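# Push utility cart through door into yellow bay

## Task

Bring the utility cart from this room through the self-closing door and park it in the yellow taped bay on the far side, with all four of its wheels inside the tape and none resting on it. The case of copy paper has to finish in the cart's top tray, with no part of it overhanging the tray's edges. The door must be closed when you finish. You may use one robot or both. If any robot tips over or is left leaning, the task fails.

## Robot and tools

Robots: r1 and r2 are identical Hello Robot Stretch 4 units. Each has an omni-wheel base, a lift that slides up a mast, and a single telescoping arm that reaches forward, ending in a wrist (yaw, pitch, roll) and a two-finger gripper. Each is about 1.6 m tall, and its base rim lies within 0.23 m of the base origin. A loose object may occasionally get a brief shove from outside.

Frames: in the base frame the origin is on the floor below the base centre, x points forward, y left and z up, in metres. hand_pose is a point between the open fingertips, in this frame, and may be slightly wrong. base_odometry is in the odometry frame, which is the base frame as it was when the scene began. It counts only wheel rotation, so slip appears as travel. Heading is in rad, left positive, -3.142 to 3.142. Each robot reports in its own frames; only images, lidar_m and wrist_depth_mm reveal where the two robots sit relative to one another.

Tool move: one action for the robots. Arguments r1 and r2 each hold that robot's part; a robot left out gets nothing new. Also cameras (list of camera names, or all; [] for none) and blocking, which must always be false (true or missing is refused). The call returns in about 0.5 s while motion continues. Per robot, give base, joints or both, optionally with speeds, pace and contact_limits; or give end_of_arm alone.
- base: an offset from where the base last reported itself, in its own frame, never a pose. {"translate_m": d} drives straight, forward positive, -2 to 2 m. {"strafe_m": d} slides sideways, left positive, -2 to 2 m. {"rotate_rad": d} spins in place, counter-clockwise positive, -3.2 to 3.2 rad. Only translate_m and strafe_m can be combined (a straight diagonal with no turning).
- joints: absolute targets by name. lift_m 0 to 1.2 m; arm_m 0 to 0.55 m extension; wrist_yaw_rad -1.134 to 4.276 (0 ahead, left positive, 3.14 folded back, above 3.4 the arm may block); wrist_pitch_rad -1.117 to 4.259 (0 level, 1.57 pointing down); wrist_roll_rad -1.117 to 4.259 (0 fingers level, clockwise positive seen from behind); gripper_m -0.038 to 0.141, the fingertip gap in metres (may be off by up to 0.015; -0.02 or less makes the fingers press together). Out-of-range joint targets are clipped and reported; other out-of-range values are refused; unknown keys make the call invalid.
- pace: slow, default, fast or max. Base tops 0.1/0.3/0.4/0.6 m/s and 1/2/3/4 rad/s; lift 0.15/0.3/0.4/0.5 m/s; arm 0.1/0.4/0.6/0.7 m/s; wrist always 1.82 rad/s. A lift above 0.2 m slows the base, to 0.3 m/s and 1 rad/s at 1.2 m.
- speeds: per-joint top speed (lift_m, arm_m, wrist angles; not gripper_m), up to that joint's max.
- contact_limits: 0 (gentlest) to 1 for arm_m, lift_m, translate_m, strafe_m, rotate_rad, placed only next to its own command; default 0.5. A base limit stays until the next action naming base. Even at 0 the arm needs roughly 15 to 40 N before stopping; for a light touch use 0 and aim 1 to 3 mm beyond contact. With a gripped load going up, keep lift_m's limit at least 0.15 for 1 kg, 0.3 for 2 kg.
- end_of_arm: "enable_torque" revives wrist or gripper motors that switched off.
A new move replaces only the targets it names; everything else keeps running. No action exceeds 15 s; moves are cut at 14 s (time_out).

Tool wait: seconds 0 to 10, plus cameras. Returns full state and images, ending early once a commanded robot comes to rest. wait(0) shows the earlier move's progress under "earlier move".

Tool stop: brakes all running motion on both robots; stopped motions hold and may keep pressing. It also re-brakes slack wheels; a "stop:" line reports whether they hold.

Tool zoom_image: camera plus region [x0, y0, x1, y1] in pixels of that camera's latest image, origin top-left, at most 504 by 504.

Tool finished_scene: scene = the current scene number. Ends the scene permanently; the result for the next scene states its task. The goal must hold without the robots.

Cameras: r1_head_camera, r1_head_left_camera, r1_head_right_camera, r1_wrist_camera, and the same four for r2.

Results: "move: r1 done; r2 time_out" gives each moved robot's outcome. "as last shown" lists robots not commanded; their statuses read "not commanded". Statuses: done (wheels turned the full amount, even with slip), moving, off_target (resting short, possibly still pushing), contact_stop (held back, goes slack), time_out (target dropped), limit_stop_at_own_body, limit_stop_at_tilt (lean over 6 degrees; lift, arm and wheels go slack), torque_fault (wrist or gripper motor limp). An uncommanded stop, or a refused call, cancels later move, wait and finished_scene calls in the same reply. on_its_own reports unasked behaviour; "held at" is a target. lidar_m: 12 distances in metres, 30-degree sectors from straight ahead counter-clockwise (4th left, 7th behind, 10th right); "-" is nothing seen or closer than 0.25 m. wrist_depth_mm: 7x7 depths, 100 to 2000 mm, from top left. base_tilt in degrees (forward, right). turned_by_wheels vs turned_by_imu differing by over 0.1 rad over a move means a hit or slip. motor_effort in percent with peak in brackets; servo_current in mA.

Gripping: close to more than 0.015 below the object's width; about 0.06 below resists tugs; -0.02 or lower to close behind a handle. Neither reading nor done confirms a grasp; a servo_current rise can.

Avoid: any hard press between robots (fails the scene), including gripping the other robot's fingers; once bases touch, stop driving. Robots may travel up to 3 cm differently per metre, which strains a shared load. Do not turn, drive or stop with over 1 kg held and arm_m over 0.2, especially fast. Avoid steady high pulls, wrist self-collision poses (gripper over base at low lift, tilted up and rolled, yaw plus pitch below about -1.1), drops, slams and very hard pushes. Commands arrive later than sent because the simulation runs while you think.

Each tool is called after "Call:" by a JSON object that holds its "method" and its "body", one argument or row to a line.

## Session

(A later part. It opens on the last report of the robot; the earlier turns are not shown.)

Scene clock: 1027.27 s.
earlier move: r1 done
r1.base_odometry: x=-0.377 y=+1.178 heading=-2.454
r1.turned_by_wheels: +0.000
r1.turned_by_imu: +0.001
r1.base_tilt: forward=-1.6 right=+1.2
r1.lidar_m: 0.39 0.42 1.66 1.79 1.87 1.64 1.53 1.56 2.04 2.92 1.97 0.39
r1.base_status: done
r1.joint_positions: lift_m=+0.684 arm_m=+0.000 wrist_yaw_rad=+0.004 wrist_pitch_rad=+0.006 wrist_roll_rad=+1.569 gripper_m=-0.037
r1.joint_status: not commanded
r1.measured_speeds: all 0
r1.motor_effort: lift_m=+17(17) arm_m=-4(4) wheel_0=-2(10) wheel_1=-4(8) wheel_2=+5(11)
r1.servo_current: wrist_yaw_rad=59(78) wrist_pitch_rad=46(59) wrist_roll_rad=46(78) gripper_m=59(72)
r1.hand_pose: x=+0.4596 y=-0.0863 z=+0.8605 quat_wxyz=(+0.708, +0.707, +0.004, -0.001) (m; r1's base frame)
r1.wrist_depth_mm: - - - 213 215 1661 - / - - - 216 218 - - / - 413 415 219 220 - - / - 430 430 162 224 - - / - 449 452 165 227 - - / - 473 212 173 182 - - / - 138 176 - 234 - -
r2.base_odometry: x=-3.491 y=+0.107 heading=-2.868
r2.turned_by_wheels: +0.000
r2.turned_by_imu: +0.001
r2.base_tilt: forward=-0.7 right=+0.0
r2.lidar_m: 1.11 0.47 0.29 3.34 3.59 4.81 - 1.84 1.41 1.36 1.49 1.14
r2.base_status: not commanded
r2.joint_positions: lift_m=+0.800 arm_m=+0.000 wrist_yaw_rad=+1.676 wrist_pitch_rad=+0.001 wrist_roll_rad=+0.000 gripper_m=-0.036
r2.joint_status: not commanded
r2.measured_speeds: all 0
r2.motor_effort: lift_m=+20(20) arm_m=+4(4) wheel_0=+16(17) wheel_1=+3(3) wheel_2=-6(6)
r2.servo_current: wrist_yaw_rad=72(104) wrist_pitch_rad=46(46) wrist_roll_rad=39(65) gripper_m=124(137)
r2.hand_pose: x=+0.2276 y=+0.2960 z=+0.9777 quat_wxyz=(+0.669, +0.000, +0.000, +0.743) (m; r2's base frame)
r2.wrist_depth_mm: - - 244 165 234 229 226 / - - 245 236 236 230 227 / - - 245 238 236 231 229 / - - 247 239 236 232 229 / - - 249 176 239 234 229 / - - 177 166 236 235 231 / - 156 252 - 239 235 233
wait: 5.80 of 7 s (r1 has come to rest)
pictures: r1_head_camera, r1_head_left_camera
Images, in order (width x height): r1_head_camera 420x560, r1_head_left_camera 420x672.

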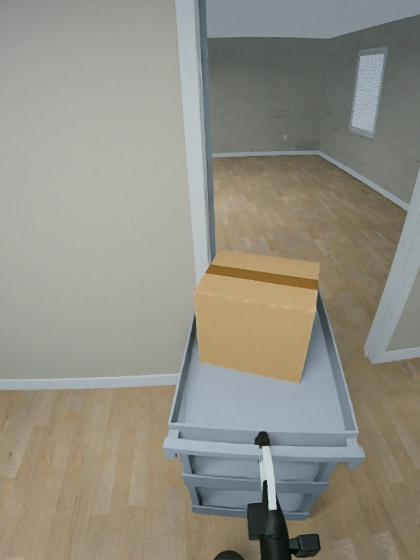

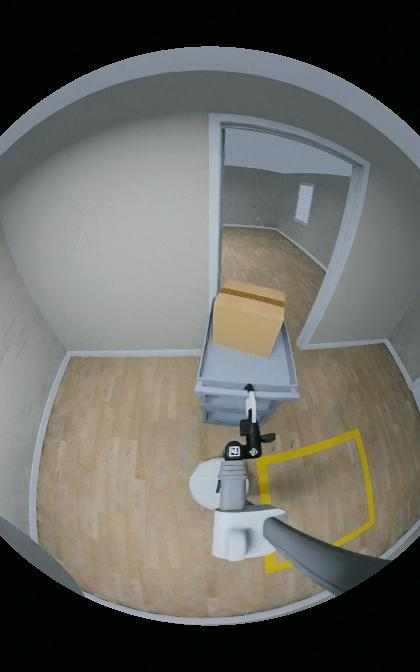

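Call:
{"method": "move", "body": {
  "r1": {"base":{"translate_m":-0.4,"strafe_m":-0.1},"pace":"slow"},
  "blocking": false,
  "cameras": []
}}

Call:
{"method": "wait", "body": {
  "seconds": 7,
  "cameras": ["r1_head_left_camera"]
}}

Call:
{"method": "move", "body": {
  "r1": {"base":{"translate_m":-0.6,"strafe_m":-0.7},"pace":"slow"},
  "blocking": false,
  "cameras": []
}}

Call:
{"method": "wait", "body": {
  "seconds": 10,
  "cameras": ["r1_head_camera","r1_head_left_camera","r1_head_right_camera"]
}}

Scene clock: 1048.70 s.
move: r1 moving
r1.base_odometry: x=-0.369 y=+1.188 heading=-2.454
r1.turned_by_wheels: +0.000
r1.turned_by_imu: +0.000
r1.base_tilt: forward=-1.6 right=+1.3
r1.lidar_m: 0.40 0.43 1.69 1.79 1.83 1.61 1.49 1.56 2.02 2.88 2.02 0.42
r1.base_status: translate_m moving; strafe_m moving
r1.joint_positions: lift_m=+0.684 arm_m=+0.000 wrist_yaw_rad=+0.004 wrist_pitch_rad=+0.006 wrist_roll_rad=+1.569 gripper_m=-0.037
r1.joint_status: not commanded
r1.measured_speeds: translate_m=-0.049 strafe_m=-0.012 rotate_rad=+0.001 lift_m=+0.000 arm_m=+0.000 wrist_yaw_rad=+0.000 wrist_pitch_rad=+0.000 wrist_roll_rad=+0.000
r1.motor_effort: lift_m=+17(17) arm_m=-4(4) wheel_0=-2(5) wheel_1=-5(9) wheel_2=+10(11)
r1.servo_current: wrist_yaw_rad=46(59) wrist_pitch_rad=59(59) wrist_roll_rad=46(59) gripper_m=65(65)
r1.hand_pose: x=+0.4596 y=-0.0863 z=+0.8605 quat_wxyz=(+0.708, +0.707, +0.004, -0.001) (m; r1's base frame)
r1.wrist_depth_mm: - - - 214 216 1661 - / - - - 217 220 - - / - 418 418 220 222 - - / - 427 433 163 224 - - / - 445 452 165 228 - - / - 466 466 174 182 - - / - 138 175 - 233 - -
r2: as last shown
r2.turned_by_imu: +0.000
r2.lidar_m: 1.09 0.47 0.31 3.36 3.60 4.84 - 1.85 1.43 1.38 1.49 1.14
r2.motor_effort: lift_m=+20(20) arm_m=+3(4) wheel_0=+16(17) wheel_1=+3(3) wheel_2=-5(6)
r2.servo_current: wrist_yaw_rad=85(91) wrist_pitch_rad=33(46) wrist_roll_rad=52(52) gripper_m=130(130)
r2.wrist_depth_mm: - - 243 165 234 229 225 / - - 244 236 235 229 227 / - - 245 238 236 231 227 / - - 247 238 237 232 229 / - - 248 176 239 234 229 / - - 177 166 237 235 232 / - 156 251 - 239 234 233
pictures: none
No camera images: "cameras" was empty.

Scene clock: 1053.57 s.
earlier move: r1 done
r1.base_odometry: x=-0.132 y=+1.509 heading=-2.454
r1.turned_by_wheels: +0.000
r1.turned_by_imu: +0.001
r1.base_tilt: forward=-1.6 right=+1.3
r1.lidar_m: 0.29 0.26 2.03 1.85 1.77 1.20 1.12 1.14 1.52 2.83 2.58 0.48
r1.base_status: done
r1.joint_positions: lift_m=+0.684 arm_m=+0.000 wrist_yaw_rad=+0.006 wrist_pitch_rad=+0.006 wrist_roll_rad=+1.569 gripper_m=-0.037
r1.joint_status: not commanded
r1.measured_speeds: all 0
r1.motor_effort: lift_m=+17(17) arm_m=-4(4) wheel_0=-2(5) wheel_1=-3(9) wheel_2=+6(13)
r1.servo_current: wrist_yaw_rad=65(72) wrist_pitch_rad=46(59) wrist_roll_rad=46(72) gripper_m=65(72)
r1.hand_pose: x=+0.4598 y=-0.0857 z=+0.8605 quat_wxyz=(+0.708, +0.707, +0.004, +0.000) (m; r1's base frame)
r1.wrist_depth_mm: - - - 296 - 1618 1182 / - - - - 351 1499 1160 / - - - - 353 1537 1205 / - - - - 289 1708 - / - - - 245 250 1863 - / - 427 189 186 184 - - / - 399 182 125 206 - -
r2.base_odometry: x=-3.491 y=+0.107 heading=-2.868
r2.turned_by_wheels: +0.000
r2.turned_by_imu: +0.001
r2.base_tilt: forward=-0.7 right=+0.0
r2.lidar_m: 1.09 0.47 0.30 3.37 3.59 4.84 - 1.84 1.43 1.39 1.46 1.14
r2.base_status: not commanded
r2.joint_positions: lift_m=+0.800 arm_m=+0.000 wrist_yaw_rad=+1.676 wrist_pitch_rad=+0.001 wrist_roll_rad=+0.000 gripper_m=-0.036
r2.joint_status: not commanded
r2.measured_speeds: all 0
r2.motor_effort: lift_m=+20(20) arm_m=+4(4) wheel_0=+17(17) wheel_1=+3(3) wheel_2=-5(6)
r2.servo_current: wrist_yaw_rad=91(111) wrist_pitch_rad=33(46) wrist_roll_rad=46(65) gripper_m=124(137)
r2.hand_pose: x=+0.2276 y=+0.2960 z=+0.9777 quat_wxyz=(+0.669, +0.000, +0.000, +0.743) (m; r2's base frame)
r2.wrist_depth_mm: - - 243 165 234 229 226 / - - 244 236 235 229 227 / - - 246 237 236 231 228 / - - 247 240 236 233 229 / - - 248 175 238 233 229 / - - 177 166 237 235 232 / - 156 252 - 239 234 233
wait: 4.87 of 7 s (r1 has come to rest)
pictures: r1_head_left_camera
Images, in order (width x height): r1_head_left_camera 420x672.

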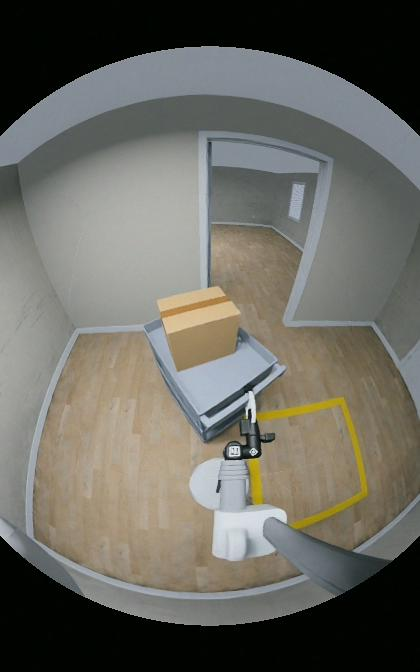

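Scene clock: 1054.07 s.
move: r1 moving
r1.base_odometry: x=-0.131 y=+1.522 heading=-2.452
r1.turned_by_wheels: +0.001
r1.turned_by_imu: +0.001
r1.base_tilt: forward=-1.6 right=+1.2
r1.lidar_m: 0.29 0.28 1.99 1.87 1.75 1.17 1.10 1.13 1.49 2.83 2.60 0.47
r1.base_status: translate_m moving; strafe_m moving
r1.joint_positions: lift_m=+0.684 arm_m=+0.000 wrist_yaw_rad=+0.008 wrist_pitch_rad=+0.006 wrist_roll_rad=+1.569 gripper_m=-0.037
r1.joint_status: not commanded
r1.measured_speeds: translate_m=-0.032 strafe_m=-0.037 rotate_rad=+0.003 lift_m=+0.000 arm_m=+0.000 wrist_yaw_rad=+0.015 wrist_pitch_rad=+0.000 wrist_roll_rad=+0.000
r1.motor_effort: lift_m=+17(17) arm_m=-4(4) wheel_0=+9(9) wheel_1=-4(8) wheel_2=+13(13)
r1.servo_current: wrist_yaw_rad=65(65) wrist_pitch_rad=46(52) wrist_roll_rad=65(65) gripper_m=59(72)
r1.hand_pose: x=+0.4600 y=-0.0852 z=+0.8605 quat_wxyz=(+0.708, +0.707, +0.005, +0.000) (m; r1's base frame)
r1.wrist_depth_mm: - - - 291 - 1661 1160 / - - - - 349 1464 1138 / - - - - 351 1576 1182 / - - - - 289 1756 - / - - - 247 251 1863 - / - 427 430 186 183 - - / - 399 179 143 208 - -
r2: as last shown
r2.turned_by_imu: +0.000
r2.base_tilt: forward=-0.7 right=+0.1
r2.lidar_m: 1.10 0.47 0.31 3.35 3.55 4.84 - 1.84 1.41 1.37 1.48 1.14
r2.motor_effort: lift_m=+20(20) arm_m=+4(4) wheel_0=+16(16) wheel_1=+3(3) wheel_2=-5(6)
r2.servo_current: wrist_yaw_rad=98(98) wrist_pitch_rad=39(46) wrist_roll_rad=39(52) gripper_m=117(130)
r2.wrist_depth_mm: - - 243 165 233 229 225 / - - 244 236 234 229 227 / - - 246 237 236 230 228 / - - 247 240 237 232 228 / - - 249 175 239 235 230 / - - 177 166 238 235 232 / - 156 252 - 239 235 234
pictures: none
No camera images: "cameras" was empty.

Scene clock: 1064.07 s.
earlier move: r1 done
r1.base_odometry: x=-0.114 y=+2.431 heading=-2.452
r1.turned_by_wheels: +0.001
r1.turned_by_imu: +0.008
r1.base_tilt: forward=-1.6 right=+1.3
r1.lidar_m: 0.25 0.25 0.47 2.50 0.75 0.50 0.45 0.48 0.63 1.49 2.23 2.46
r1.base_status: done
r1.joint_positions: lift_m=+0.684 arm_m=+0.000 wrist_yaw_rad=+0.019 wrist_pitch_rad=+0.006 wrist_roll_rad=+1.569 gripper_m=-0.037
r1.joint_status: not commanded
r1.measured_speeds: all 0
r1.on_its_own: wrist_yaw_rad is at rest, and its servo_current (117 mA) is outside its rest range (0 to 104 mA)
r1.motor_effort: lift_m=+17(17) arm_m=+4(4) wheel_0=+15(20) wheel_1=+3(8) wheel_2=+8(16)
r1.servo_current: wrist_yaw_rad=117(137) wrist_pitch_rad=46(59) wrist_roll_rad=46(78) gripper_m=65(78)
r1.hand_pose: x=+0.4609 y=-0.0818 z=+0.8605 quat_wxyz=(+0.708, +0.706, +0.009, +0.005) (m; r1's base frame)
r1.wrist_depth_mm: - - - - - 1661 1182 / - - - - - 1661 1205 / - - - - - 1756 1182 / - - - 375 - 1499 413 / - - - - 394 1618 1281 / - - - 203 181 1576 - / - - 170 136 209 146 -
r2.base_odometry: x=-3.491 y=+0.107 heading=-2.868
r2.turned_by_wheels: +0.000
r2.turned_by_imu: +0.001
r2.base_tilt: forward=-0.7 right=+0.1
r2.lidar_m: 1.10 0.46 0.29 3.35 3.58 4.86 - 1.86 1.42 1.39 1.47 1.13
r2.base_status: not commanded
r2.joint_positions: lift_m=+0.800 arm_m=+0.000 wrist_yaw_rad=+1.676 wrist_pitch_rad=+0.001 wrist_roll_rad=+0.000 gripper_m=-0.036
r2.joint_status: not commanded
r2.measured_speeds: all 0
r2.motor_effort: lift_m=+20(20) arm_m=+3(4) wheel_0=+16(17) wheel_1=+3(3) wheel_2=-5(6)
r2.servo_current: wrist_yaw_rad=98(111) wrist_pitch_rad=33(46) wrist_roll_rad=46(65) gripper_m=130(137)
r2.hand_pose: x=+0.2276 y=+0.2960 z=+0.9777 quat_wxyz=(+0.669, +0.000, +0.000, +0.743) (m; r2's base frame)
r2.wrist_depth_mm: - - 243 165 233 229 225 / - - 245 236 235 229 227 / - - 245 238 236 231 228 / - - 247 240 237 232 229 / - - 248 175 239 234 229 / - - 177 166 237 234 232 / - 156 252 - 239 235 234
wait: 10.00 s; at rest by 9.97 s
pictures: r1_head_camera, r1_head_left_camera, r1_head_right_camera
Images, in order (width x height): r1_head_camera 420x560, r1_head_left_camera 420x672, r1_head_right_camera 420x672.

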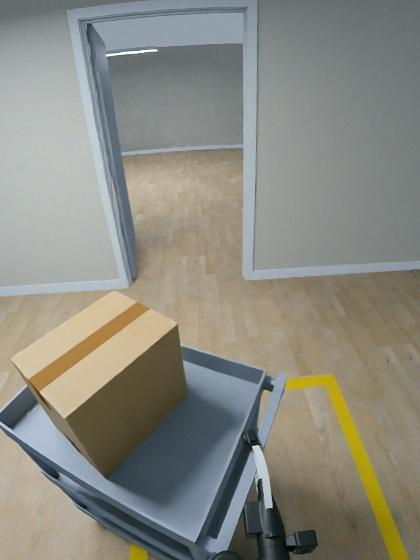

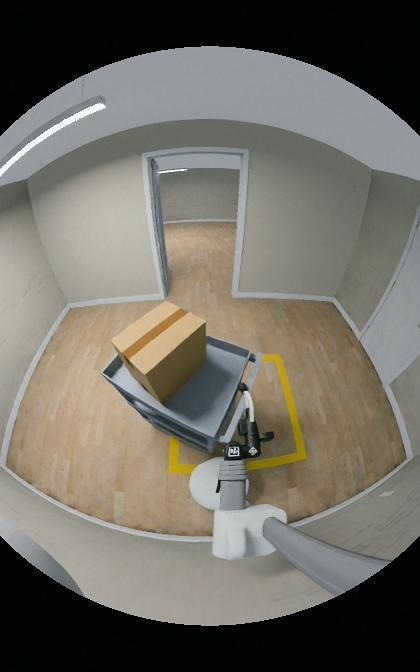

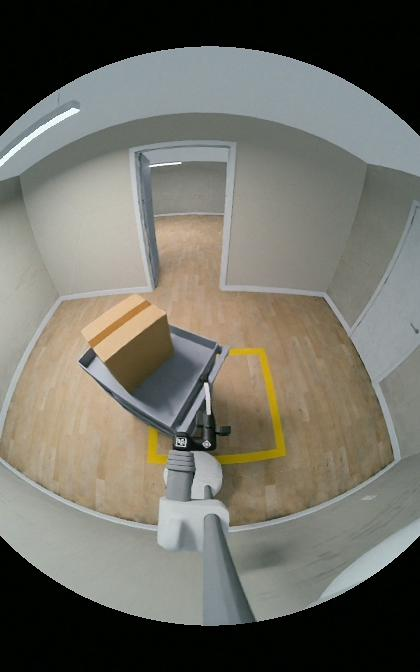

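Call:
{"method": "move", "body": {
  "r1": {"base":{"translate_m":0.03,"strafe_m":-0.38},"pace":"slow"},
  "blocking": false,
  "cameras": []
}}

Call:
{"method": "wait", "body": {
  "seconds": 7,
  "cameras": ["r1_head_camera","r1_head_left_camera","r1_head_right_camera"]
}}

Scene clock: 1071.13 s.
move: r1 moving
r1.base_odometry: x=-0.124 y=+2.441 heading=-2.450
r1.turned_by_wheels: +0.002
r1.turned_by_imu: +0.002
r1.base_tilt: forward=-1.6 right=+1.3
r1.lidar_m: 0.26 0.25 0.48 2.51 0.74 0.50 0.46 0.47 0.64 1.51 2.24 2.44
r1.base_status: translate_m moving; strafe_m moving
r1.joint_positions: lift_m=+0.684 arm_m=+0.000 wrist_yaw_rad=+0.020 wrist_pitch_rad=+0.006 wrist_roll_rad=+1.569 gripper_m=-0.037
r1.joint_status: not commanded
r1.measured_speeds: translate_m=+0.005 strafe_m=-0.053 rotate_rad=+0.000 lift_m=+0.000 arm_m=+0.000 wrist_yaw_rad=+0.001 wrist_pitch_rad=+0.000 wrist_roll_rad=+0.000
r1.motor_effort: lift_m=+17(17) arm_m=+4(4) wheel_0=+21(24) wheel_1=+1(3) wheel_2=+4(7)
r1.servo_current: wrist_yaw_rad=111(130) wrist_pitch_rad=46(52) wrist_roll_rad=33(72) gripper_m=65(72)
r1.hand_pose: x=+0.4609 y=-0.0817 z=+0.8605 quat_wxyz=(+0.708, +0.706, +0.009, +0.005) (m; r1's base frame)
r1.wrist_depth_mm: - - - - - 1708 1205 / - - - - - 1708 1229 / - - - - - 1756 1182 / - - - 375 - 1499 1098 / - - - - 397 1576 1308 / - - - 204 181 1661 - / - - 169 136 211 146 -
r2: as last shown
r2.turned_by_imu: +0.000
r2.lidar_m: 1.08 0.46 0.31 3.36 3.59 4.82 - 1.83 1.41 1.38 1.47 1.10
r2.motor_effort: lift_m=+20(20) arm_m=+4(4) wheel_0=+16(17) wheel_1=+3(3) wheel_2=-5(5)
r2.servo_current: wrist_yaw_rad=91(98) wrist_pitch_rad=39(46) wrist_roll_rad=46(52) gripper_m=124(130)
r2.wrist_depth_mm: - - 242 165 233 229 225 / - - 245 237 235 230 226 / - - 246 237 236 232 228 / - - 247 240 237 232 229 / - - 248 175 238 234 229 / - - 177 166 237 235 231 / - 156 252 - 238 235 234
pictures: none
No camera images: "cameras" was empty.

Scene clock: 1075.63 s.
earlier move: r1 done
r1.base_odometry: x=-0.380 y=+2.704 heading=-2.451
r1.turned_by_wheels: -0.002
r1.turned_by_imu: -0.001
r1.base_tilt: forward=-1.6 right=+1.3
r1.lidar_m: 0.25 0.25 0.58 2.68 0.76 0.52 0.45 0.48 0.64 1.51 1.89 0.57
r1.base_status: done
r1.joint_positions: lift_m=+0.684 arm_m=+0.000 wrist_yaw_rad=+0.016 wrist_pitch_rad=+0.006 wrist_roll_rad=+1.569 gripper_m=-0.037
r1.joint_status: not commanded
r1.measured_speeds: all 0
r1.motor_effort: lift_m=+17(17) arm_m=+4(4) wheel_0=+8(24) wheel_1=-1(6) wheel_2=-3(7)
r1.servo_current: wrist_yaw_rad=65(150) wrist_pitch_rad=46(59) wrist_roll_rad=46(78) gripper_m=65(78)
r1.hand_pose: x=+0.4606 y=-0.0828 z=+0.8605 quat_wxyz=(+0.708, +0.707, +0.008, +0.003) (m; r1's base frame)
r1.wrist_depth_mm: - - - - - 1618 1160 / - - - - - 1708 1205 / - - - - - 1756 1205 / - - - - 392 397 397 / - - - - 320 1756 1281 / - - - 198 179 1661 - / - - 174 135 202 146 -
r2.base_odometry: x=-3.491 y=+0.107 heading=-2.868
r2.turned_by_wheels: +0.000
r2.turned_by_imu: +0.001
r2.base_tilt: forward=-0.7 right=+0.0
r2.lidar_m: 1.11 0.46 0.29 3.35 3.62 4.84 - 1.89 1.43 1.37 1.48 1.14
r2.base_status: not commanded
r2.joint_positions: lift_m=+0.800 arm_m=+0.000 wrist_yaw_rad=+1.676 wrist_pitch_rad=+0.001 wrist_roll_rad=+0.000 gripper_m=-0.036
r2.joint_status: not commanded
r2.measured_speeds: all 0
r2.motor_effort: lift_m=+20(20) arm_m=+4(4) wheel_0=+16(17) wheel_1=+3(3) wheel_2=-5(6)
r2.servo_current: wrist_yaw_rad=104(104) wrist_pitch_rad=46(52) wrist_roll_rad=52(59) gripper_m=124(137)
r2.hand_pose: x=+0.2276 y=+0.2960 z=+0.9777 quat_wxyz=(+0.669, +0.000, +0.000, +0.743) (m; r2's base frame)
r2.wrist_depth_mm: - - 243 165 234 229 227 / - - 244 236 235 230 227 / - - 246 238 236 232 229 / - - 247 240 236 233 228 / - - 249 176 237 233 229 / - - 177 166 238 235 231 / - 156 252 - 239 235 232
wait: 4.50 of 7 s (r1 has come to rest)
pictures: r1_head_camera, r1_head_left_camera, r1_head_right_camera
Images, in order (width x height): r1_head_camera 420x560, r1_head_left_camera 420x672, r1_head_right_camera 420x672.

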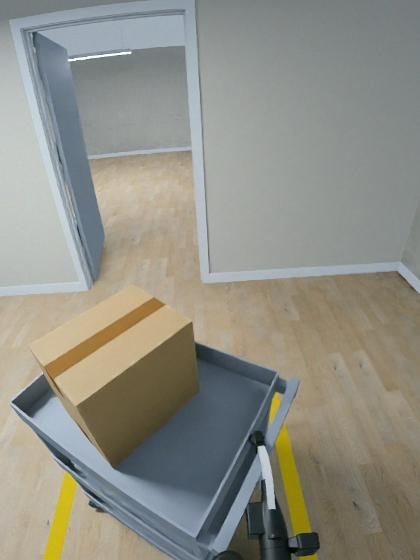

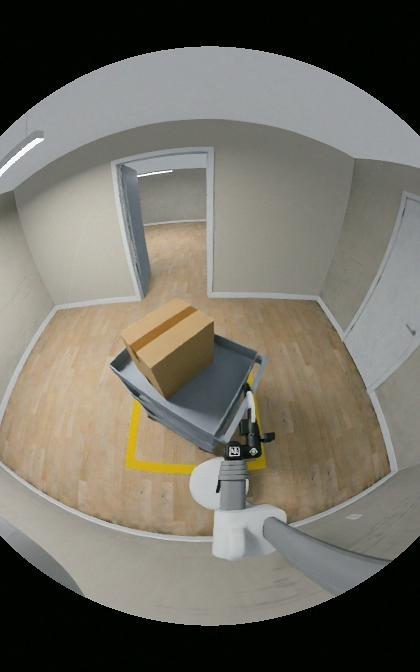

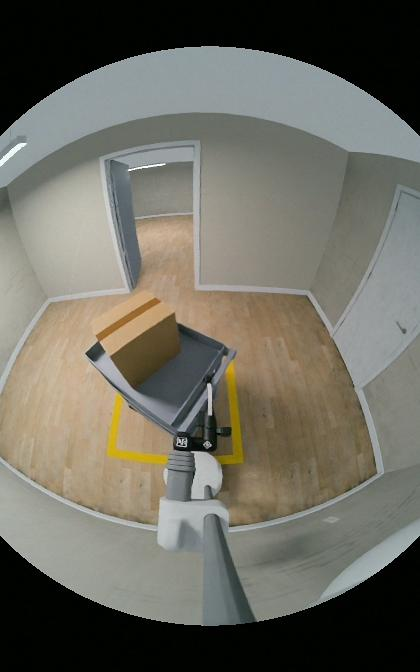

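Call:
{"method": "move", "body": {
  "r1": {"base":{"strafe_m":0.25},"pace":"slow"},
  "blocking": false,
  "cameras": []
}}

Call:
{"method": "wait", "body": {
  "seconds": 6,
  "cameras": ["r1_head_camera","r1_head_left_camera","r1_head_right_camera"]
}}

Scene clock: 1081.50 s.
move: r1 moving
r1.base_odometry: x=-0.370 y=+2.693 heading=-2.451
r1.turned_by_wheels: +0.000
r1.turned_by_imu: +0.000
r1.base_tilt: forward=-1.6 right=+1.3
r1.lidar_m: 0.25 0.25 0.61 2.72 0.77 0.50 0.46 0.48 0.65 1.52 1.89 0.51
r1.base_status: strafe_m moving
r1.joint_positions: lift_m=+0.684 arm_m=+0.000 wrist_yaw_rad=+0.008 wrist_pitch_rad=+0.006 wrist_roll_rad=+1.569 gripper_m=-0.037
r1.joint_status: not commanded
r1.measured_speeds: translate_m=+0.000 strafe_m=+0.057 rotate_rad=+0.000 lift_m=+0.000 arm_m=+0.000 wrist_yaw_rad=-0.025 wrist_pitch_rad=+0.000 wrist_roll_rad=+0.000
r1.motor_effort: lift_m=+17(17) arm_m=+4(4) wheel_0=-9(9) wheel_1=+8(10) wheel_2=-2(3)
r1.servo_current: wrist_yaw_rad=65(111) wrist_pitch_rad=46(52) wrist_roll_rad=46(65) gripper_m=65(65)
r1.hand_pose: x=+0.4599 y=-0.0851 z=+0.8605 quat_wxyz=(+0.708, +0.707, +0.005, +0.000) (m; r1's base frame)
r1.wrist_depth_mm: - - - - - 1661 1205 / - - - - - 1661 1205 / - - - - - 1708 1205 / - - - - 389 397 397 / - - - - 320 1756 1308 / - - - 198 179 1618 - / - - 175 136 202 145 -
r2: as last shown
r2.turned_by_imu: +0.000
r2.base_tilt: forward=-0.7 right=+0.1
r2.lidar_m: 1.09 0.50 0.30 3.36 3.58 4.83 - 1.88 1.42 1.38 1.49 1.14
r2.motor_effort: lift_m=+20(20) arm_m=+4(4) wheel_0=+17(17) wheel_1=+2(3) wheel_2=-5(5)
r2.servo_current: wrist_yaw_rad=72(91) wrist_pitch_rad=46(46) wrist_roll_rad=46(52) gripper_m=130(130)
r2.wrist_depth_mm: - - 241 165 235 228 226 / - - 244 237 234 229 227 / - - 245 237 236 231 227 / - - 247 239 237 233 229 / - - 249 176 238 234 230 / - - 177 166 237 234 232 / - 156 252 - 239 234 233
pictures: none
No camera images: "cameras" was empty.

Scene clock: 1084.67 s.
earlier move: r1 done
r1.base_odometry: x=-0.221 y=+2.511 heading=-2.452
r1.turned_by_wheels: +0.000
r1.turned_by_imu: +0.000
r1.base_tilt: forward=-1.6 right=+1.3
r1.lidar_m: 0.27 0.30 2.83 2.62 0.74 0.52 0.47 0.49 0.67 1.58 2.10 0.47
r1.base_status: done
r1.joint_positions: lift_m=+0.684 arm_m=+0.000 wrist_yaw_rad=-0.005 wrist_pitch_rad=+0.006 wrist_roll_rad=+1.569 gripper_m=-0.037
r1.joint_status: not commanded
r1.measured_speeds: all 0
r1.motor_effort: lift_m=+17(17) arm_m=-4(4) wheel_0=-6(15) wheel_1=+2(10) wheel_2=-1(6)
r1.servo_current: wrist_yaw_rad=46(111) wrist_pitch_rad=46(59) wrist_roll_rad=46(72) gripper_m=65(72)
r1.hand_pose: x=+0.4588 y=-0.0889 z=+0.8605 quat_wxyz=(+0.708, +0.707, +0.000, -0.004) (m; r1's base frame)
r1.wrist_depth_mm: - - - 287 - 1661 1182 / - - - - 342 345 347 / - - - - 309 1661 1281 / - - - - 264 1756 - / - - - 237 246 1921 - / - 430 185 173 222 - - / - 402 404 151 204 133 -
r2.base_odometry: x=-3.491 y=+0.107 heading=-2.868
r2.turned_by_wheels: +0.000
r2.turned_by_imu: +0.000
r2.base_tilt: forward=-0.7 right=+0.1
r2.lidar_m: 1.08 0.48 0.28 3.36 3.58 4.83 - 1.86 1.41 1.37 1.48 1.14
r2.base_status: not commanded
r2.joint_positions: lift_m=+0.800 arm_m=+0.000 wrist_yaw_rad=+1.676 wrist_pitch_rad=+0.001 wrist_roll_rad=+0.000 gripper_m=-0.036
r2.joint_status: not commanded
r2.measured_speeds: all 0
r2.motor_effort: lift_m=+20(20) arm_m=+3(4) wheel_0=+16(17) wheel_1=+3(3) wheel_2=-6(6)
r2.servo_current: wrist_yaw_rad=91(104) wrist_pitch_rad=39(46) wrist_roll_rad=46(65) gripper_m=124(137)
r2.hand_pose: x=+0.2276 y=+0.2960 z=+0.9777 quat_wxyz=(+0.669, +0.000, +0.000, +0.743) (m; r2's base frame)
r2.wrist_depth_mm: - - 242 165 233 229 226 / - - 244 236 234 229 226 / - - 246 238 236 232 229 / - - 246 239 236 232 229 / - - 248 175 240 234 229 / - - 177 166 237 235 231 / - 156 252 - 239 235 233
wait: 3.17 of 6 s (r1 has come to rest)
pictures: r1_head_camera, r1_head_left_camera, r1_head_right_camera
Images, in order (width x height): r1_head_camera 420x560, r1_head_left_camera 420x672, r1_head_right_camera 420x672.

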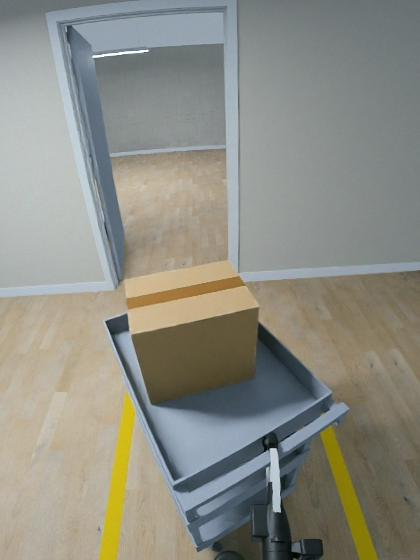

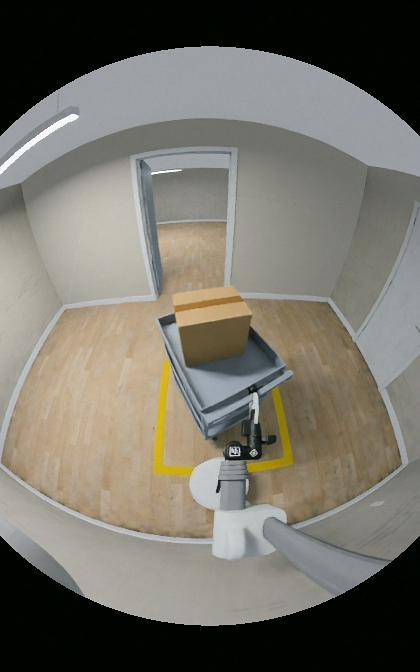

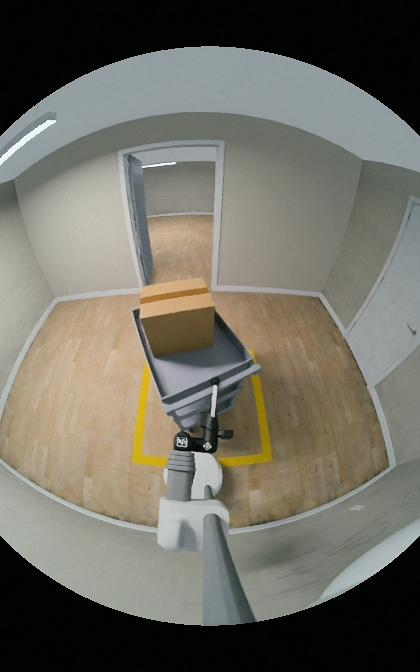

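Call:
{"method": "move", "body": {
  "r1": {"joints":{"gripper_m":0.1}},
  "blocking": false,
  "cameras": []
}}

Call:
{"method": "wait", "body": {
  "seconds": 3,
  "cameras": []
}}

Call:
{"method": "move", "body": {
  "r1": {"base":{"translate_m":-0.15},"pace":"slow"},
  "blocking": false,
  "cameras": []
}}

Call:
{"method": "wait", "body": {
  "seconds": 3,
  "cameras": []
}}

Call:
{"method": "move", "body": {
  "r1": {"base":{"strafe_m":-1.0}},
  "blocking": false,
  "cameras": []
}}

Call:
{"method": "wait", "body": {
  "seconds": 6,
  "cameras": []
}}

Call:
{"method": "move", "body": {
  "r1": {"base":{"rotate_rad":0.9}},
  "blocking": false,
  "cameras": []
}}

Call:
{"method": "wait", "body": {
  "seconds": 4,
  "cameras": ["r1_head_camera","r1_head_left_camera","r1_head_right_camera"]
}}

Scene clock: 1095.27 s.
move: r1 moving
r1.base_odometry: x=-0.221 y=+2.511 heading=-2.452
r1.turned_by_wheels: +0.000
r1.turned_by_imu: +0.000
r1.base_tilt: forward=-1.6 right=+1.3
r1.lidar_m: 0.30 0.30 2.81 2.62 0.76 0.53 0.49 0.48 0.68 1.57 2.12 0.48
r1.base_status: not commanded
r1.joint_positions: lift_m=+0.684 arm_m=+0.000 wrist_yaw_rad=-0.005 wrist_pitch_rad=+0.006 wrist_roll_rad=+1.569 gripper_m=-0.012
r1.joint_status: gripper_m moving
r1.measured_speeds: translate_m=+0.000 strafe_m=+0.000 rotate_rad=-0.001 lift_m=+0.000 arm_m=+0.000 wrist_yaw_rad=+0.000 wrist_pitch_rad=+0.000 wrist_roll_rad=+0.000
r1.motor_effort: lift_m=+17(17) arm_m=-1(4) wheel_0=-5(6) wheel_1=+3(3) wheel_2=-1(1)
r1.servo_current: wrist_yaw_rad=52(65) wrist_pitch_rad=39(52) wrist_roll_rad=52(85) gripper_m=72(72)
r1.hand_pose: x=+0.4588 y=-0.0889 z=+0.8605 quat_wxyz=(+0.708, +0.707, +0.000, -0.004) (m; r1's base frame)
r1.wrist_depth_mm: - - - - - 1661 1205 / - - - - 343 353 355 / - - - - 314 1661 1281 / - - - 262 274 1756 - / - - - 246 249 1921 - / - 433 424 184 230 - - / - 410 183 156 206 - -
r2: as last shown
r2.base_tilt: forward=-0.7 right=+0.0
r2.lidar_m: 1.11 0.48 0.29 3.37 3.60 4.87 - 1.85 1.42 1.38 1.50 1.13
r2.motor_effort: lift_m=+20(20) arm_m=+4(4) wheel_0=+16(17) wheel_1=+3(3) wheel_2=-5(5)
r2.servo_current: wrist_yaw_rad=104(104) wrist_pitch_rad=39(46) wrist_roll_rad=33(59) gripper_m=124(130)
r2.wrist_depth_mm: - - 242 165 234 229 225 / - - 244 237 235 229 227 / - - 245 237 236 231 228 / - - 247 238 237 232 229 / - - 248 176 239 235 229 / - - 177 166 237 235 231 / - 156 252 - 240 234 233
pictures: none
No camera images: "cameras" was empty.

Scene clock: 1096.80 s.
earlier move: r1 done
r1.base_odometry: x=-0.221 y=+2.512 heading=-2.452
r1.turned_by_wheels: +0.000
r1.turned_by_imu: +0.000
r1.base_tilt: forward=-1.6 right=+1.3
r1.lidar_m: 0.29 0.30 2.83 2.62 0.77 0.53 0.47 0.51 0.68 1.57 2.12 0.48
r1.base_status: not commanded
r1.joint_positions: lift_m=+0.684 arm_m=+0.000 wrist_yaw_rad=-0.005 wrist_pitch_rad=+0.006 wrist_roll_rad=+1.569 gripper_m=+0.100
r1.joint_status: all done
r1.measured_speeds: all 0
r1.motor_effort: lift_m=+17(17) arm_m=+4(4) wheel_0=-6(6) wheel_1=+2(3) wheel_2=-2(2)
r1.servo_current: wrist_yaw_rad=52(72) wrist_pitch_rad=46(52) wrist_roll_rad=59(85) gripper_m=39(111)
r1.hand_pose: x=+0.4588 y=-0.0889 z=+0.8605 quat_wxyz=(+0.708, +0.707, +0.000, -0.004) (m; r1's base frame)
r1.wrist_depth_mm: - - - - - 1708 1160 / - - - - 343 353 357 / - - - - 314 1756 1308 / - - - 265 273 1708 - / - - - 251 251 1863 - / - 433 430 184 231 - - / - 415 183 148 180 - -
r2.base_odometry: x=-3.491 y=+0.107 heading=-2.868
r2.turned_by_wheels: +0.000
r2.turned_by_imu: +0.000
r2.base_tilt: forward=-0.7 right=+0.1
r2.lidar_m: 1.10 0.45 0.28 3.36 3.56 4.85 - 1.87 1.43 1.38 1.48 1.10
r2.base_status: not commanded
r2.joint_positions: lift_m=+0.800 arm_m=+0.000 wrist_yaw_rad=+1.676 wrist_pitch_rad=+0.001 wrist_roll_rad=+0.000 gripper_m=-0.036
r2.joint_status: not commanded
r2.measured_speeds: all 0
r2.motor_effort: lift_m=+20(20) arm_m=+4(4) wheel_0=+17(17) wheel_1=+3(3) wheel_2=-5(6)
r2.servo_current: wrist_yaw_rad=91(104) wrist_pitch_rad=39(46) wrist_roll_rad=46(65) gripper_m=124(137)
r2.hand_pose: x=+0.2276 y=+0.2960 z=+0.9777 quat_wxyz=(+0.669, +0.000, +0.000, +0.743) (m; r2's base frame)
r2.wrist_depth_mm: - - 242 165 233 229 226 / - - 244 237 234 229 226 / - - 246 237 236 231 227 / - - 247 238 236 233 229 / - - 249 176 239 233 230 / - - 177 166 236 235 231 / - 156 252 - 239 235 233
wait: 1.53 of 3 s (r1 has come to rest)
pictures: none
No camera images: "cameras" was empty.

Scene clock: 1097.30 s.
move: r1 moving
r1.base_odometry: x=-0.211 y=+2.519 heading=-2.452
r1.turned_by_wheels: +0.000
r1.turned_by_imu: +0.000
r1.base_tilt: forward=-1.6 right=+1.3
r1.lidar_m: 0.29 0.29 2.82 2.63 0.76 0.52 0.46 0.49 0.65 1.54 2.12 0.47
r1.base_status: translate_m moving
r1.joint_positions: lift_m=+0.684 arm_m=+0.000 wrist_yaw_rad=-0.004 wrist_pitch_rad=+0.003 wrist_roll_rad=+1.569 gripper_m=+0.100
r1.joint_status: not commanded
r1.measured_speeds: translate_m=-0.050 strafe_m=+0.000 rotate_rad=+0.004 lift_m=+0.000 arm_m=+0.000 wrist_yaw_rad=+0.028 wrist_pitch_rad=-0.056 wrist_roll_rad=+0.000
r1.motor_effort: lift_m=+17(17) arm_m=+4(4) wheel_0=-7(8) wheel_1=-3(5) wheel_2=+3(5)
r1.servo_current: wrist_yaw_rad=59(59) wrist_pitch_rad=52(59) wrist_roll_rad=39(72) gripper_m=39(46)
r1.hand_pose: x=+0.4589 y=-0.0887 z=+0.8616 quat_wxyz=(+0.708, +0.707, -0.001, -0.002) (m; r1's base frame)
r1.wrist_depth_mm: - - - - - 1708 1229 / - - - - 355 357 357 / - - - - 362 1661 1255 / - - - - 290 1863 - / - - - 259 253 1921 - / - 442 217 182 190 - - / 1921 418 421 139 221 - -
r2: as last shown
r2.lidar_m: 1.11 0.44 0.28 3.37 3.59 4.86 - 1.86 1.41 1.38 1.47 1.13
r2.motor_effort: lift_m=+20(20) arm_m=+4(4) wheel_0=+16(17) wheel_1=+3(3) wheel_2=-5(5)
r2.servo_current: wrist_yaw_rad=91(98) wrist_pitch_rad=39(46) wrist_roll_rad=46(52) gripper_m=117(130)
r2.wrist_depth_mm: - - 243 165 235 229 225 / - - 244 236 234 229 226 / - - 246 237 236 231 228 / - - 247 239 236 233 229 / - - 248 175 239 234 229 / - - 177 166 237 235 231 / - 156 251 - 239 234 233
pictures: none
No camera images: "cameras" was empty.

Scene clock: 1099.60 s.
earlier move: r1 done
r1.base_odometry: x=-0.105 y=+2.607 heading=-2.452
r1.turned_by_wheels: +0.000
r1.turned_by_imu: +0.000
r1.base_tilt: forward=-1.6 right=+1.3
r1.lidar_m: 0.42 0.56 2.79 1.98 0.54 0.35 0.31 0.34 0.49 1.10 2.16 0.60
r1.base_status: done
r1.joint_positions: lift_m=+0.684 arm_m=+0.000 wrist_yaw_rad=-0.003 wrist_pitch_rad=+0.003 wrist_roll_rad=+1.569 gripper_m=+0.100
r1.joint_status: not commanded
r1.measured_speeds: all 0
r1.motor_effort: lift_m=+17(17) arm_m=+4(4) wheel_0=-3(8) wheel_1=-2(7) wheel_2=+2(7)
r1.servo_current: wrist_yaw_rad=46(78) wrist_pitch_rad=39(59) wrist_roll_rad=46(72) gripper_m=46(52)
r1.hand_pose: x=+0.4590 y=-0.0882 z=+0.8616 quat_wxyz=(+0.708, +0.707, +0.000, -0.002) (m; r1's base frame)
r1.wrist_depth_mm: - - - - - 1708 1205 / - - - - - 1618 1229 / - - - - 496 580 - / - - - - - - - / - - - 580 - - - / - - 564 559 192 - - / - 539 539 144 - - -
r2.base_odometry: x=-3.491 y=+0.107 heading=-2.868
r2.turned_by_wheels: +0.000
r2.turned_by_imu: +0.000
r2.base_tilt: forward=-0.7 right=+0.1
r2.lidar_m: 1.11 0.49 0.29 3.36 3.57 4.86 - 1.84 1.43 1.37 1.46 1.15
r2.base_status: not commanded
r2.joint_positions: lift_m=+0.800 arm_m=+0.000 wrist_yaw_rad=+1.676 wrist_pitch_rad=+0.001 wrist_roll_rad=+0.000 gripper_m=-0.036
r2.joint_status: not commanded
r2.measured_speeds: all 0
r2.motor_effort: lift_m=+20(20) arm_m=+4(4) wheel_0=+16(17) wheel_1=+3(3) wheel_2=-5(6)
r2.servo_current: wrist_yaw_rad=104(104) wrist_pitch_rad=39(52) wrist_roll_rad=39(65) gripper_m=124(137)
r2.hand_pose: x=+0.2276 y=+0.2960 z=+0.9777 quat_wxyz=(+0.669, +0.000, +0.000, +0.743) (m; r2's base frame)
r2.wrist_depth_mm: - - 242 165 235 229 225 / - - 245 237 235 229 226 / - - 245 237 235 231 228 / - - 247 239 236 231 229 / - - 249 175 237 233 230 / - - 177 166 236 234 232 / - 156 253 - 239 235 233
wait: 2.30 of 3 s (r1 has come to rest)
pictures: none
No camera images: "cameras" was empty.

Scene clock: 1100.10 s.
move: r1 moving
r1.base_odometry: x=-0.128 y=+2.635 heading=-2.452
r1.turned_by_wheels: +0.000
r1.turned_by_imu: +0.000
r1.base_tilt: forward=-1.6 right=+1.2
r1.lidar_m: 0.44 0.46 2.81 1.98 0.56 0.35 0.32 0.34 0.47 1.09 2.11 0.61
r1.base_status: strafe_m moving
r1.joint_positions: lift_m=+0.684 arm_m=+0.000 wrist_yaw_rad=-0.003 wrist_pitch_rad=+0.003 wrist_roll_rad=+1.569 gripper_m=+0.100
r1.joint_status: not commanded
r1.measured_speeds: translate_m=-0.001 strafe_m=-0.140 rotate_rad=+0.005 lift_m=+0.000 arm_m=+0.000 wrist_yaw_rad=+0.000 wrist_pitch_rad=+0.000 wrist_roll_rad=+0.000
r1.motor_effort: lift_m=+17(17) arm_m=+3(4) wheel_0=+10(11) wheel_1=-10(10) wheel_2=-1(2)
r1.servo_current: wrist_yaw_rad=46(59) wrist_pitch_rad=46(46) wrist_roll_rad=59(59) gripper_m=39(46)
r1.hand_pose: x=+0.4590 y=-0.0882 z=+0.8616 quat_wxyz=(+0.708, +0.707, +0.000, -0.002) (m; r1's base frame)
r1.wrist_depth_mm: - - - - - 1708 1229 / - - - - - 1708 1229 / - - - - 492 496 - / - - - - - 1921 - / - - - - - - - / - - 216 320 193 - - / - 544 544 143 - - -
r2: as last shown
r2.base_tilt: forward=-0.7 right=+0.0
r2.lidar_m: 1.12 0.44 0.29 3.36 3.59 4.86 - 1.88 1.43 1.36 1.48 1.13
r2.servo_current: wrist_yaw_rad=91(104) wrist_pitch_rad=39(46) wrist_roll_rad=59(59) gripper_m=124(130)
r2.wrist_depth_mm: - - 243 165 234 229 225 / - - 244 236 235 231 226 / - - 245 237 236 231 227 / - - 247 240 237 233 229 / - - 248 175 238 234 229 / - - 177 167 237 235 232 / - 156 252 - 238 235 234
pictures: none
No camera images: "cameras" was empty.

Scene clock: 1104.27 s.
earlier move: r1 done
r1.base_odometry: x=-0.741 y=+3.378 heading=-2.452
r1.turned_by_wheels: +0.000
r1.turned_by_imu: -0.005
r1.base_tilt: forward=-1.6 right=+1.3
r1.lidar_m: 2.48 1.00 0.92 1.62 0.42 0.28 0.25 0.26 0.38 0.87 1.11 1.42
r1.base_status: done
r1.joint_positions: lift_m=+0.684 arm_m=+0.000 wrist_yaw_rad=-0.003 wrist_pitch_rad=+0.003 wrist_roll_rad=+1.569 gripper_m=+0.100
r1.joint_status: not commanded
r1.measured_speeds: all 0
r1.motor_effort: lift_m=+17(17) arm_m=+4(4) wheel_0=+1(13) wheel_1=+1(12) wheel_2=+0(2)
r1.servo_current: wrist_yaw_rad=39(65) wrist_pitch_rad=33(52) wrist_roll_rad=46(72) gripper_m=46(52)
r1.hand_pose: x=+0.4590 y=-0.0882 z=+0.8616 quat_wxyz=(+0.708, +0.707, +0.000, -0.002) (m; r1's base frame)
r1.wrist_depth_mm: - - - - - 1576 1205 / - - - - - 1708 1205 / - - - - - 1756 1229 / - - - - - 1756 1255 / - - - - - 1808 1229 / - - 215 - 198 1576 1281 / - - - 144 - 1808 1281
r2.base_odometry: x=-3.491 y=+0.107 heading=-2.868
r2.turned_by_wheels: +0.000
r2.turned_by_imu: +0.001
r2.base_tilt: forward=-0.7 right=+0.1
r2.lidar_m: 1.08 0.47 0.30 3.37 3.56 4.88 - 1.86 1.44 1.38 1.48 1.13
r2.base_status: not commanded
r2.joint_positions: lift_m=+0.800 arm_m=+0.000 wrist_yaw_rad=+1.676 wrist_pitch_rad=+0.001 wrist_roll_rad=+0.000 gripper_m=-0.036
r2.joint_status: not commanded
r2.measured_speeds: all 0
r2.motor_effort: lift_m=+20(20) arm_m=+4(4) wheel_0=+16(17) wheel_1=+3(3) wheel_2=-5(6)
r2.servo_current: wrist_yaw_rad=104(111) wrist_pitch_rad=33(52) wrist_roll_rad=46(65) gripper_m=124(137)
r2.hand_pose: x=+0.2276 y=+0.2960 z=+0.9777 quat_wxyz=(+0.669, +0.000, +0.000, +0.743) (m; r2's base frame)
r2.wrist_depth_mm: - - 243 165 234 229 226 / - - 243 236 235 230 226 / - - 245 237 236 231 228 / - - 247 240 236 232 229 / - - 248 176 239 234 229 / - - 177 166 237 235 232 / - 156 252 - 239 234 233
wait: 4.17 of 6 s (r1 has come to rest)
pictures: none
No camera images: "cameras" was empty.

Scene clock: 1104.77 s.
move: r1 moving
r1.base_odometry: x=-0.741 y=+3.378 heading=-2.199
r1.turned_by_wheels: +0.252
r1.turned_by_imu: +0.253
r1.base_tilt: forward=-1.6 right=+1.3
r1.lidar_m: 2.51 0.94 1.04 0.67 0.30 0.27 0.25 0.32 0.50 1.10 1.23 1.90
r1.base_status: rotate_rad moving
r1.joint_positions: lift_m=+0.684 arm_m=+0.000 wrist_yaw_rad=-0.003 wrist_pitch_rad=+0.003 wrist_roll_rad=+1.569 gripper_m=+0.100
r1.joint_status: not commanded
r1.measured_speeds: translate_m=+0.000 strafe_m=+0.000 rotate_rad=+0.981 lift_m=+0.000 arm_m=+0.000 wrist_yaw_rad=+0.000 wrist_pitch_rad=+0.000 wrist_roll_rad=+0.000
r1.motor_effort: lift_m=+17(17) arm_m=+4(4) wheel_0=-8(9) wheel_1=-7(8) wheel_2=-7(7)
r1.servo_current: wrist_yaw_rad=65(65) wrist_pitch_rad=39(52) wrist_roll_rad=39(59) gripper_m=39(46)
r1.hand_pose: x=+0.4590 y=-0.0882 z=+0.8616 quat_wxyz=(+0.708, +0.707, +0.000, -0.002) (m; r1's base frame)
r1.wrist_depth_mm: - - - - - 1756 1229 / - - - - - 1756 1205 / - - - - - 1708 1255 / - - - - - 1756 1255 / - - - - - 1808 1255 / - - 215 - 198 1618 1255 / - - - 144 - 1756 1308
r2: as last shown
r2.turned_by_imu: +0.000
r2.lidar_m: 1.10 0.46 0.30 3.37 3.60 4.86 - 1.82 1.41 1.39 1.47 1.12
r2.motor_effort: lift_m=+20(20) arm_m=+3(4) wheel_0=+16(17) wheel_1=+3(3) wheel_2=-5(6)
r2.servo_current: wrist_yaw_rad=91(104) wrist_pitch_rad=46(46) wrist_roll_rad=52(52) gripper_m=124(130)
r2.wrist_depth_mm: - - 244 165 233 229 226 / - - 244 236 235 229 226 / - - 246 239 236 231 228 / - - 247 239 238 232 229 / - - 248 175 238 234 230 / - - 177 166 237 236 232 / - 156 252 - 239 235 232
pictures: none
No camera images: "cameras" was empty.

Scene clock: 1105.90 s.
earlier move: r1 done
r1.base_odometry: x=-0.741 y=+3.378 heading=-1.552
r1.turned_by_wheels: +0.647
r1.turned_by_imu: +0.651
r1.base_tilt: forward=-1.6 right=+1.3
r1.lidar_m: 0.95 1.14 0.53 0.30 0.25 0.27 0.31 0.60 1.12 1.28 2.40 2.51
r1.base_status: done
r1.joint_positions: lift_m=+0.684 arm_m=+0.000 wrist_yaw_rad=-0.002 wrist_pitch_rad=+0.003 wrist_roll_rad=+1.569 gripper_m=+0.100
r1.joint_status: not commanded
r1.measured_speeds: all 0
r1.motor_effort: lift_m=+17(17) arm_m=+4(4) wheel_0=-2(9) wheel_1=-1(8) wheel_2=-1(8)
r1.servo_current: wrist_yaw_rad=46(65) wrist_pitch_rad=46(52) wrist_roll_rad=39(72) gripper_m=39(46)
r1.hand_pose: x=+0.4591 y=-0.0880 z=+0.8616 quat_wxyz=(+0.708, +0.707, +0.000, -0.002) (m; r1's base frame)
r1.wrist_depth_mm: - - - - - 1661 1281 / - - - - - 1708 1160 / - - - - - 1756 1160 / - - - 1060 - 788 - / - - 1078 1008 - 820 - / - - 214 1138 198 1576 - / - - - 144 - 1499 -
r2.base_odometry: x=-3.491 y=+0.107 heading=-2.868
r2.turned_by_wheels: +0.000
r2.turned_by_imu: +0.000
r2.base_tilt: forward=-0.7 right=+0.0
r2.lidar_m: 1.09 0.46 0.28 3.36 3.58 4.84 - 1.84 1.40 1.37 1.47 1.13
r2.base_status: not commanded
r2.joint_positions: lift_m=+0.800 arm_m=+0.000 wrist_yaw_rad=+1.676 wrist_pitch_rad=+0.001 wrist_roll_rad=+0.000 gripper_m=-0.036
r2.joint_status: not commanded
r2.measured_speeds: all 0
r2.motor_effort: lift_m=+20(20) arm_m=+4(4) wheel_0=+16(17) wheel_1=+3(3) wheel_2=-5(6)
r2.servo_current: wrist_yaw_rad=98(104) wrist_pitch_rad=46(46) wrist_roll_rad=52(59) gripper_m=124(130)
r2.hand_pose: x=+0.2276 y=+0.2960 z=+0.9777 quat_wxyz=(+0.669, +0.000, +0.000, +0.743) (m; r2's base frame)
r2.wrist_depth_mm: - - 242 165 234 229 225 / - - 244 237 235 230 226 / - - 245 237 235 232 228 / - - 246 240 237 233 229 / - - 248 176 239 235 229 / - - 176 166 237 235 232 / - 156 251 - 239 234 232
wait: 1.13 of 4 s (r1 has come to rest)
pictures: r1_head_camera, r1_head_left_camera, r1_head_right_camera
Images, in order (width x height): r1_head_camera 420x560, r1_head_left_camera 420x672, r1_head_right_camera 420x672.

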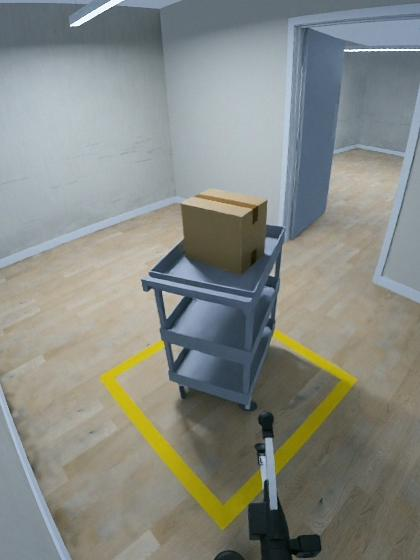

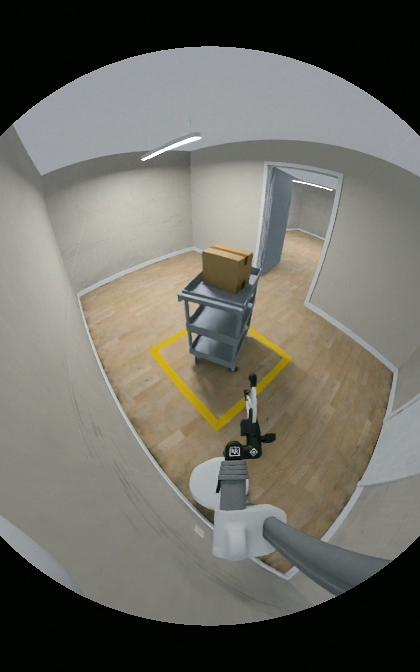

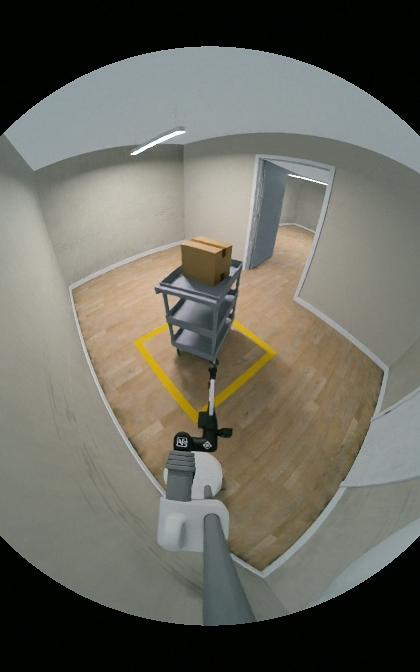

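Call:
{"method": "zoom_image", "body": {
  "camera": "r1_head_camera",
  "region": [90, 280, 370, 540]
}}

Scaled by 1.800 from the camera's 420x560 image, which has a finer 600x800 frame.

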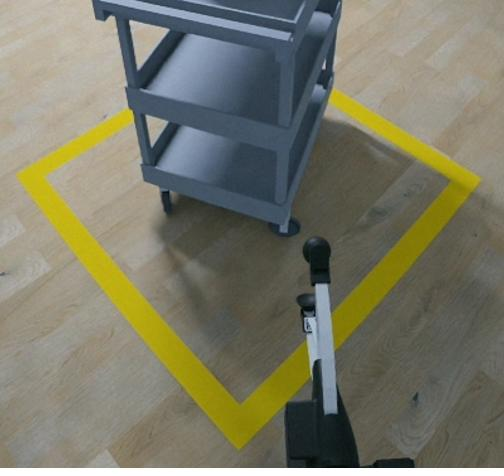

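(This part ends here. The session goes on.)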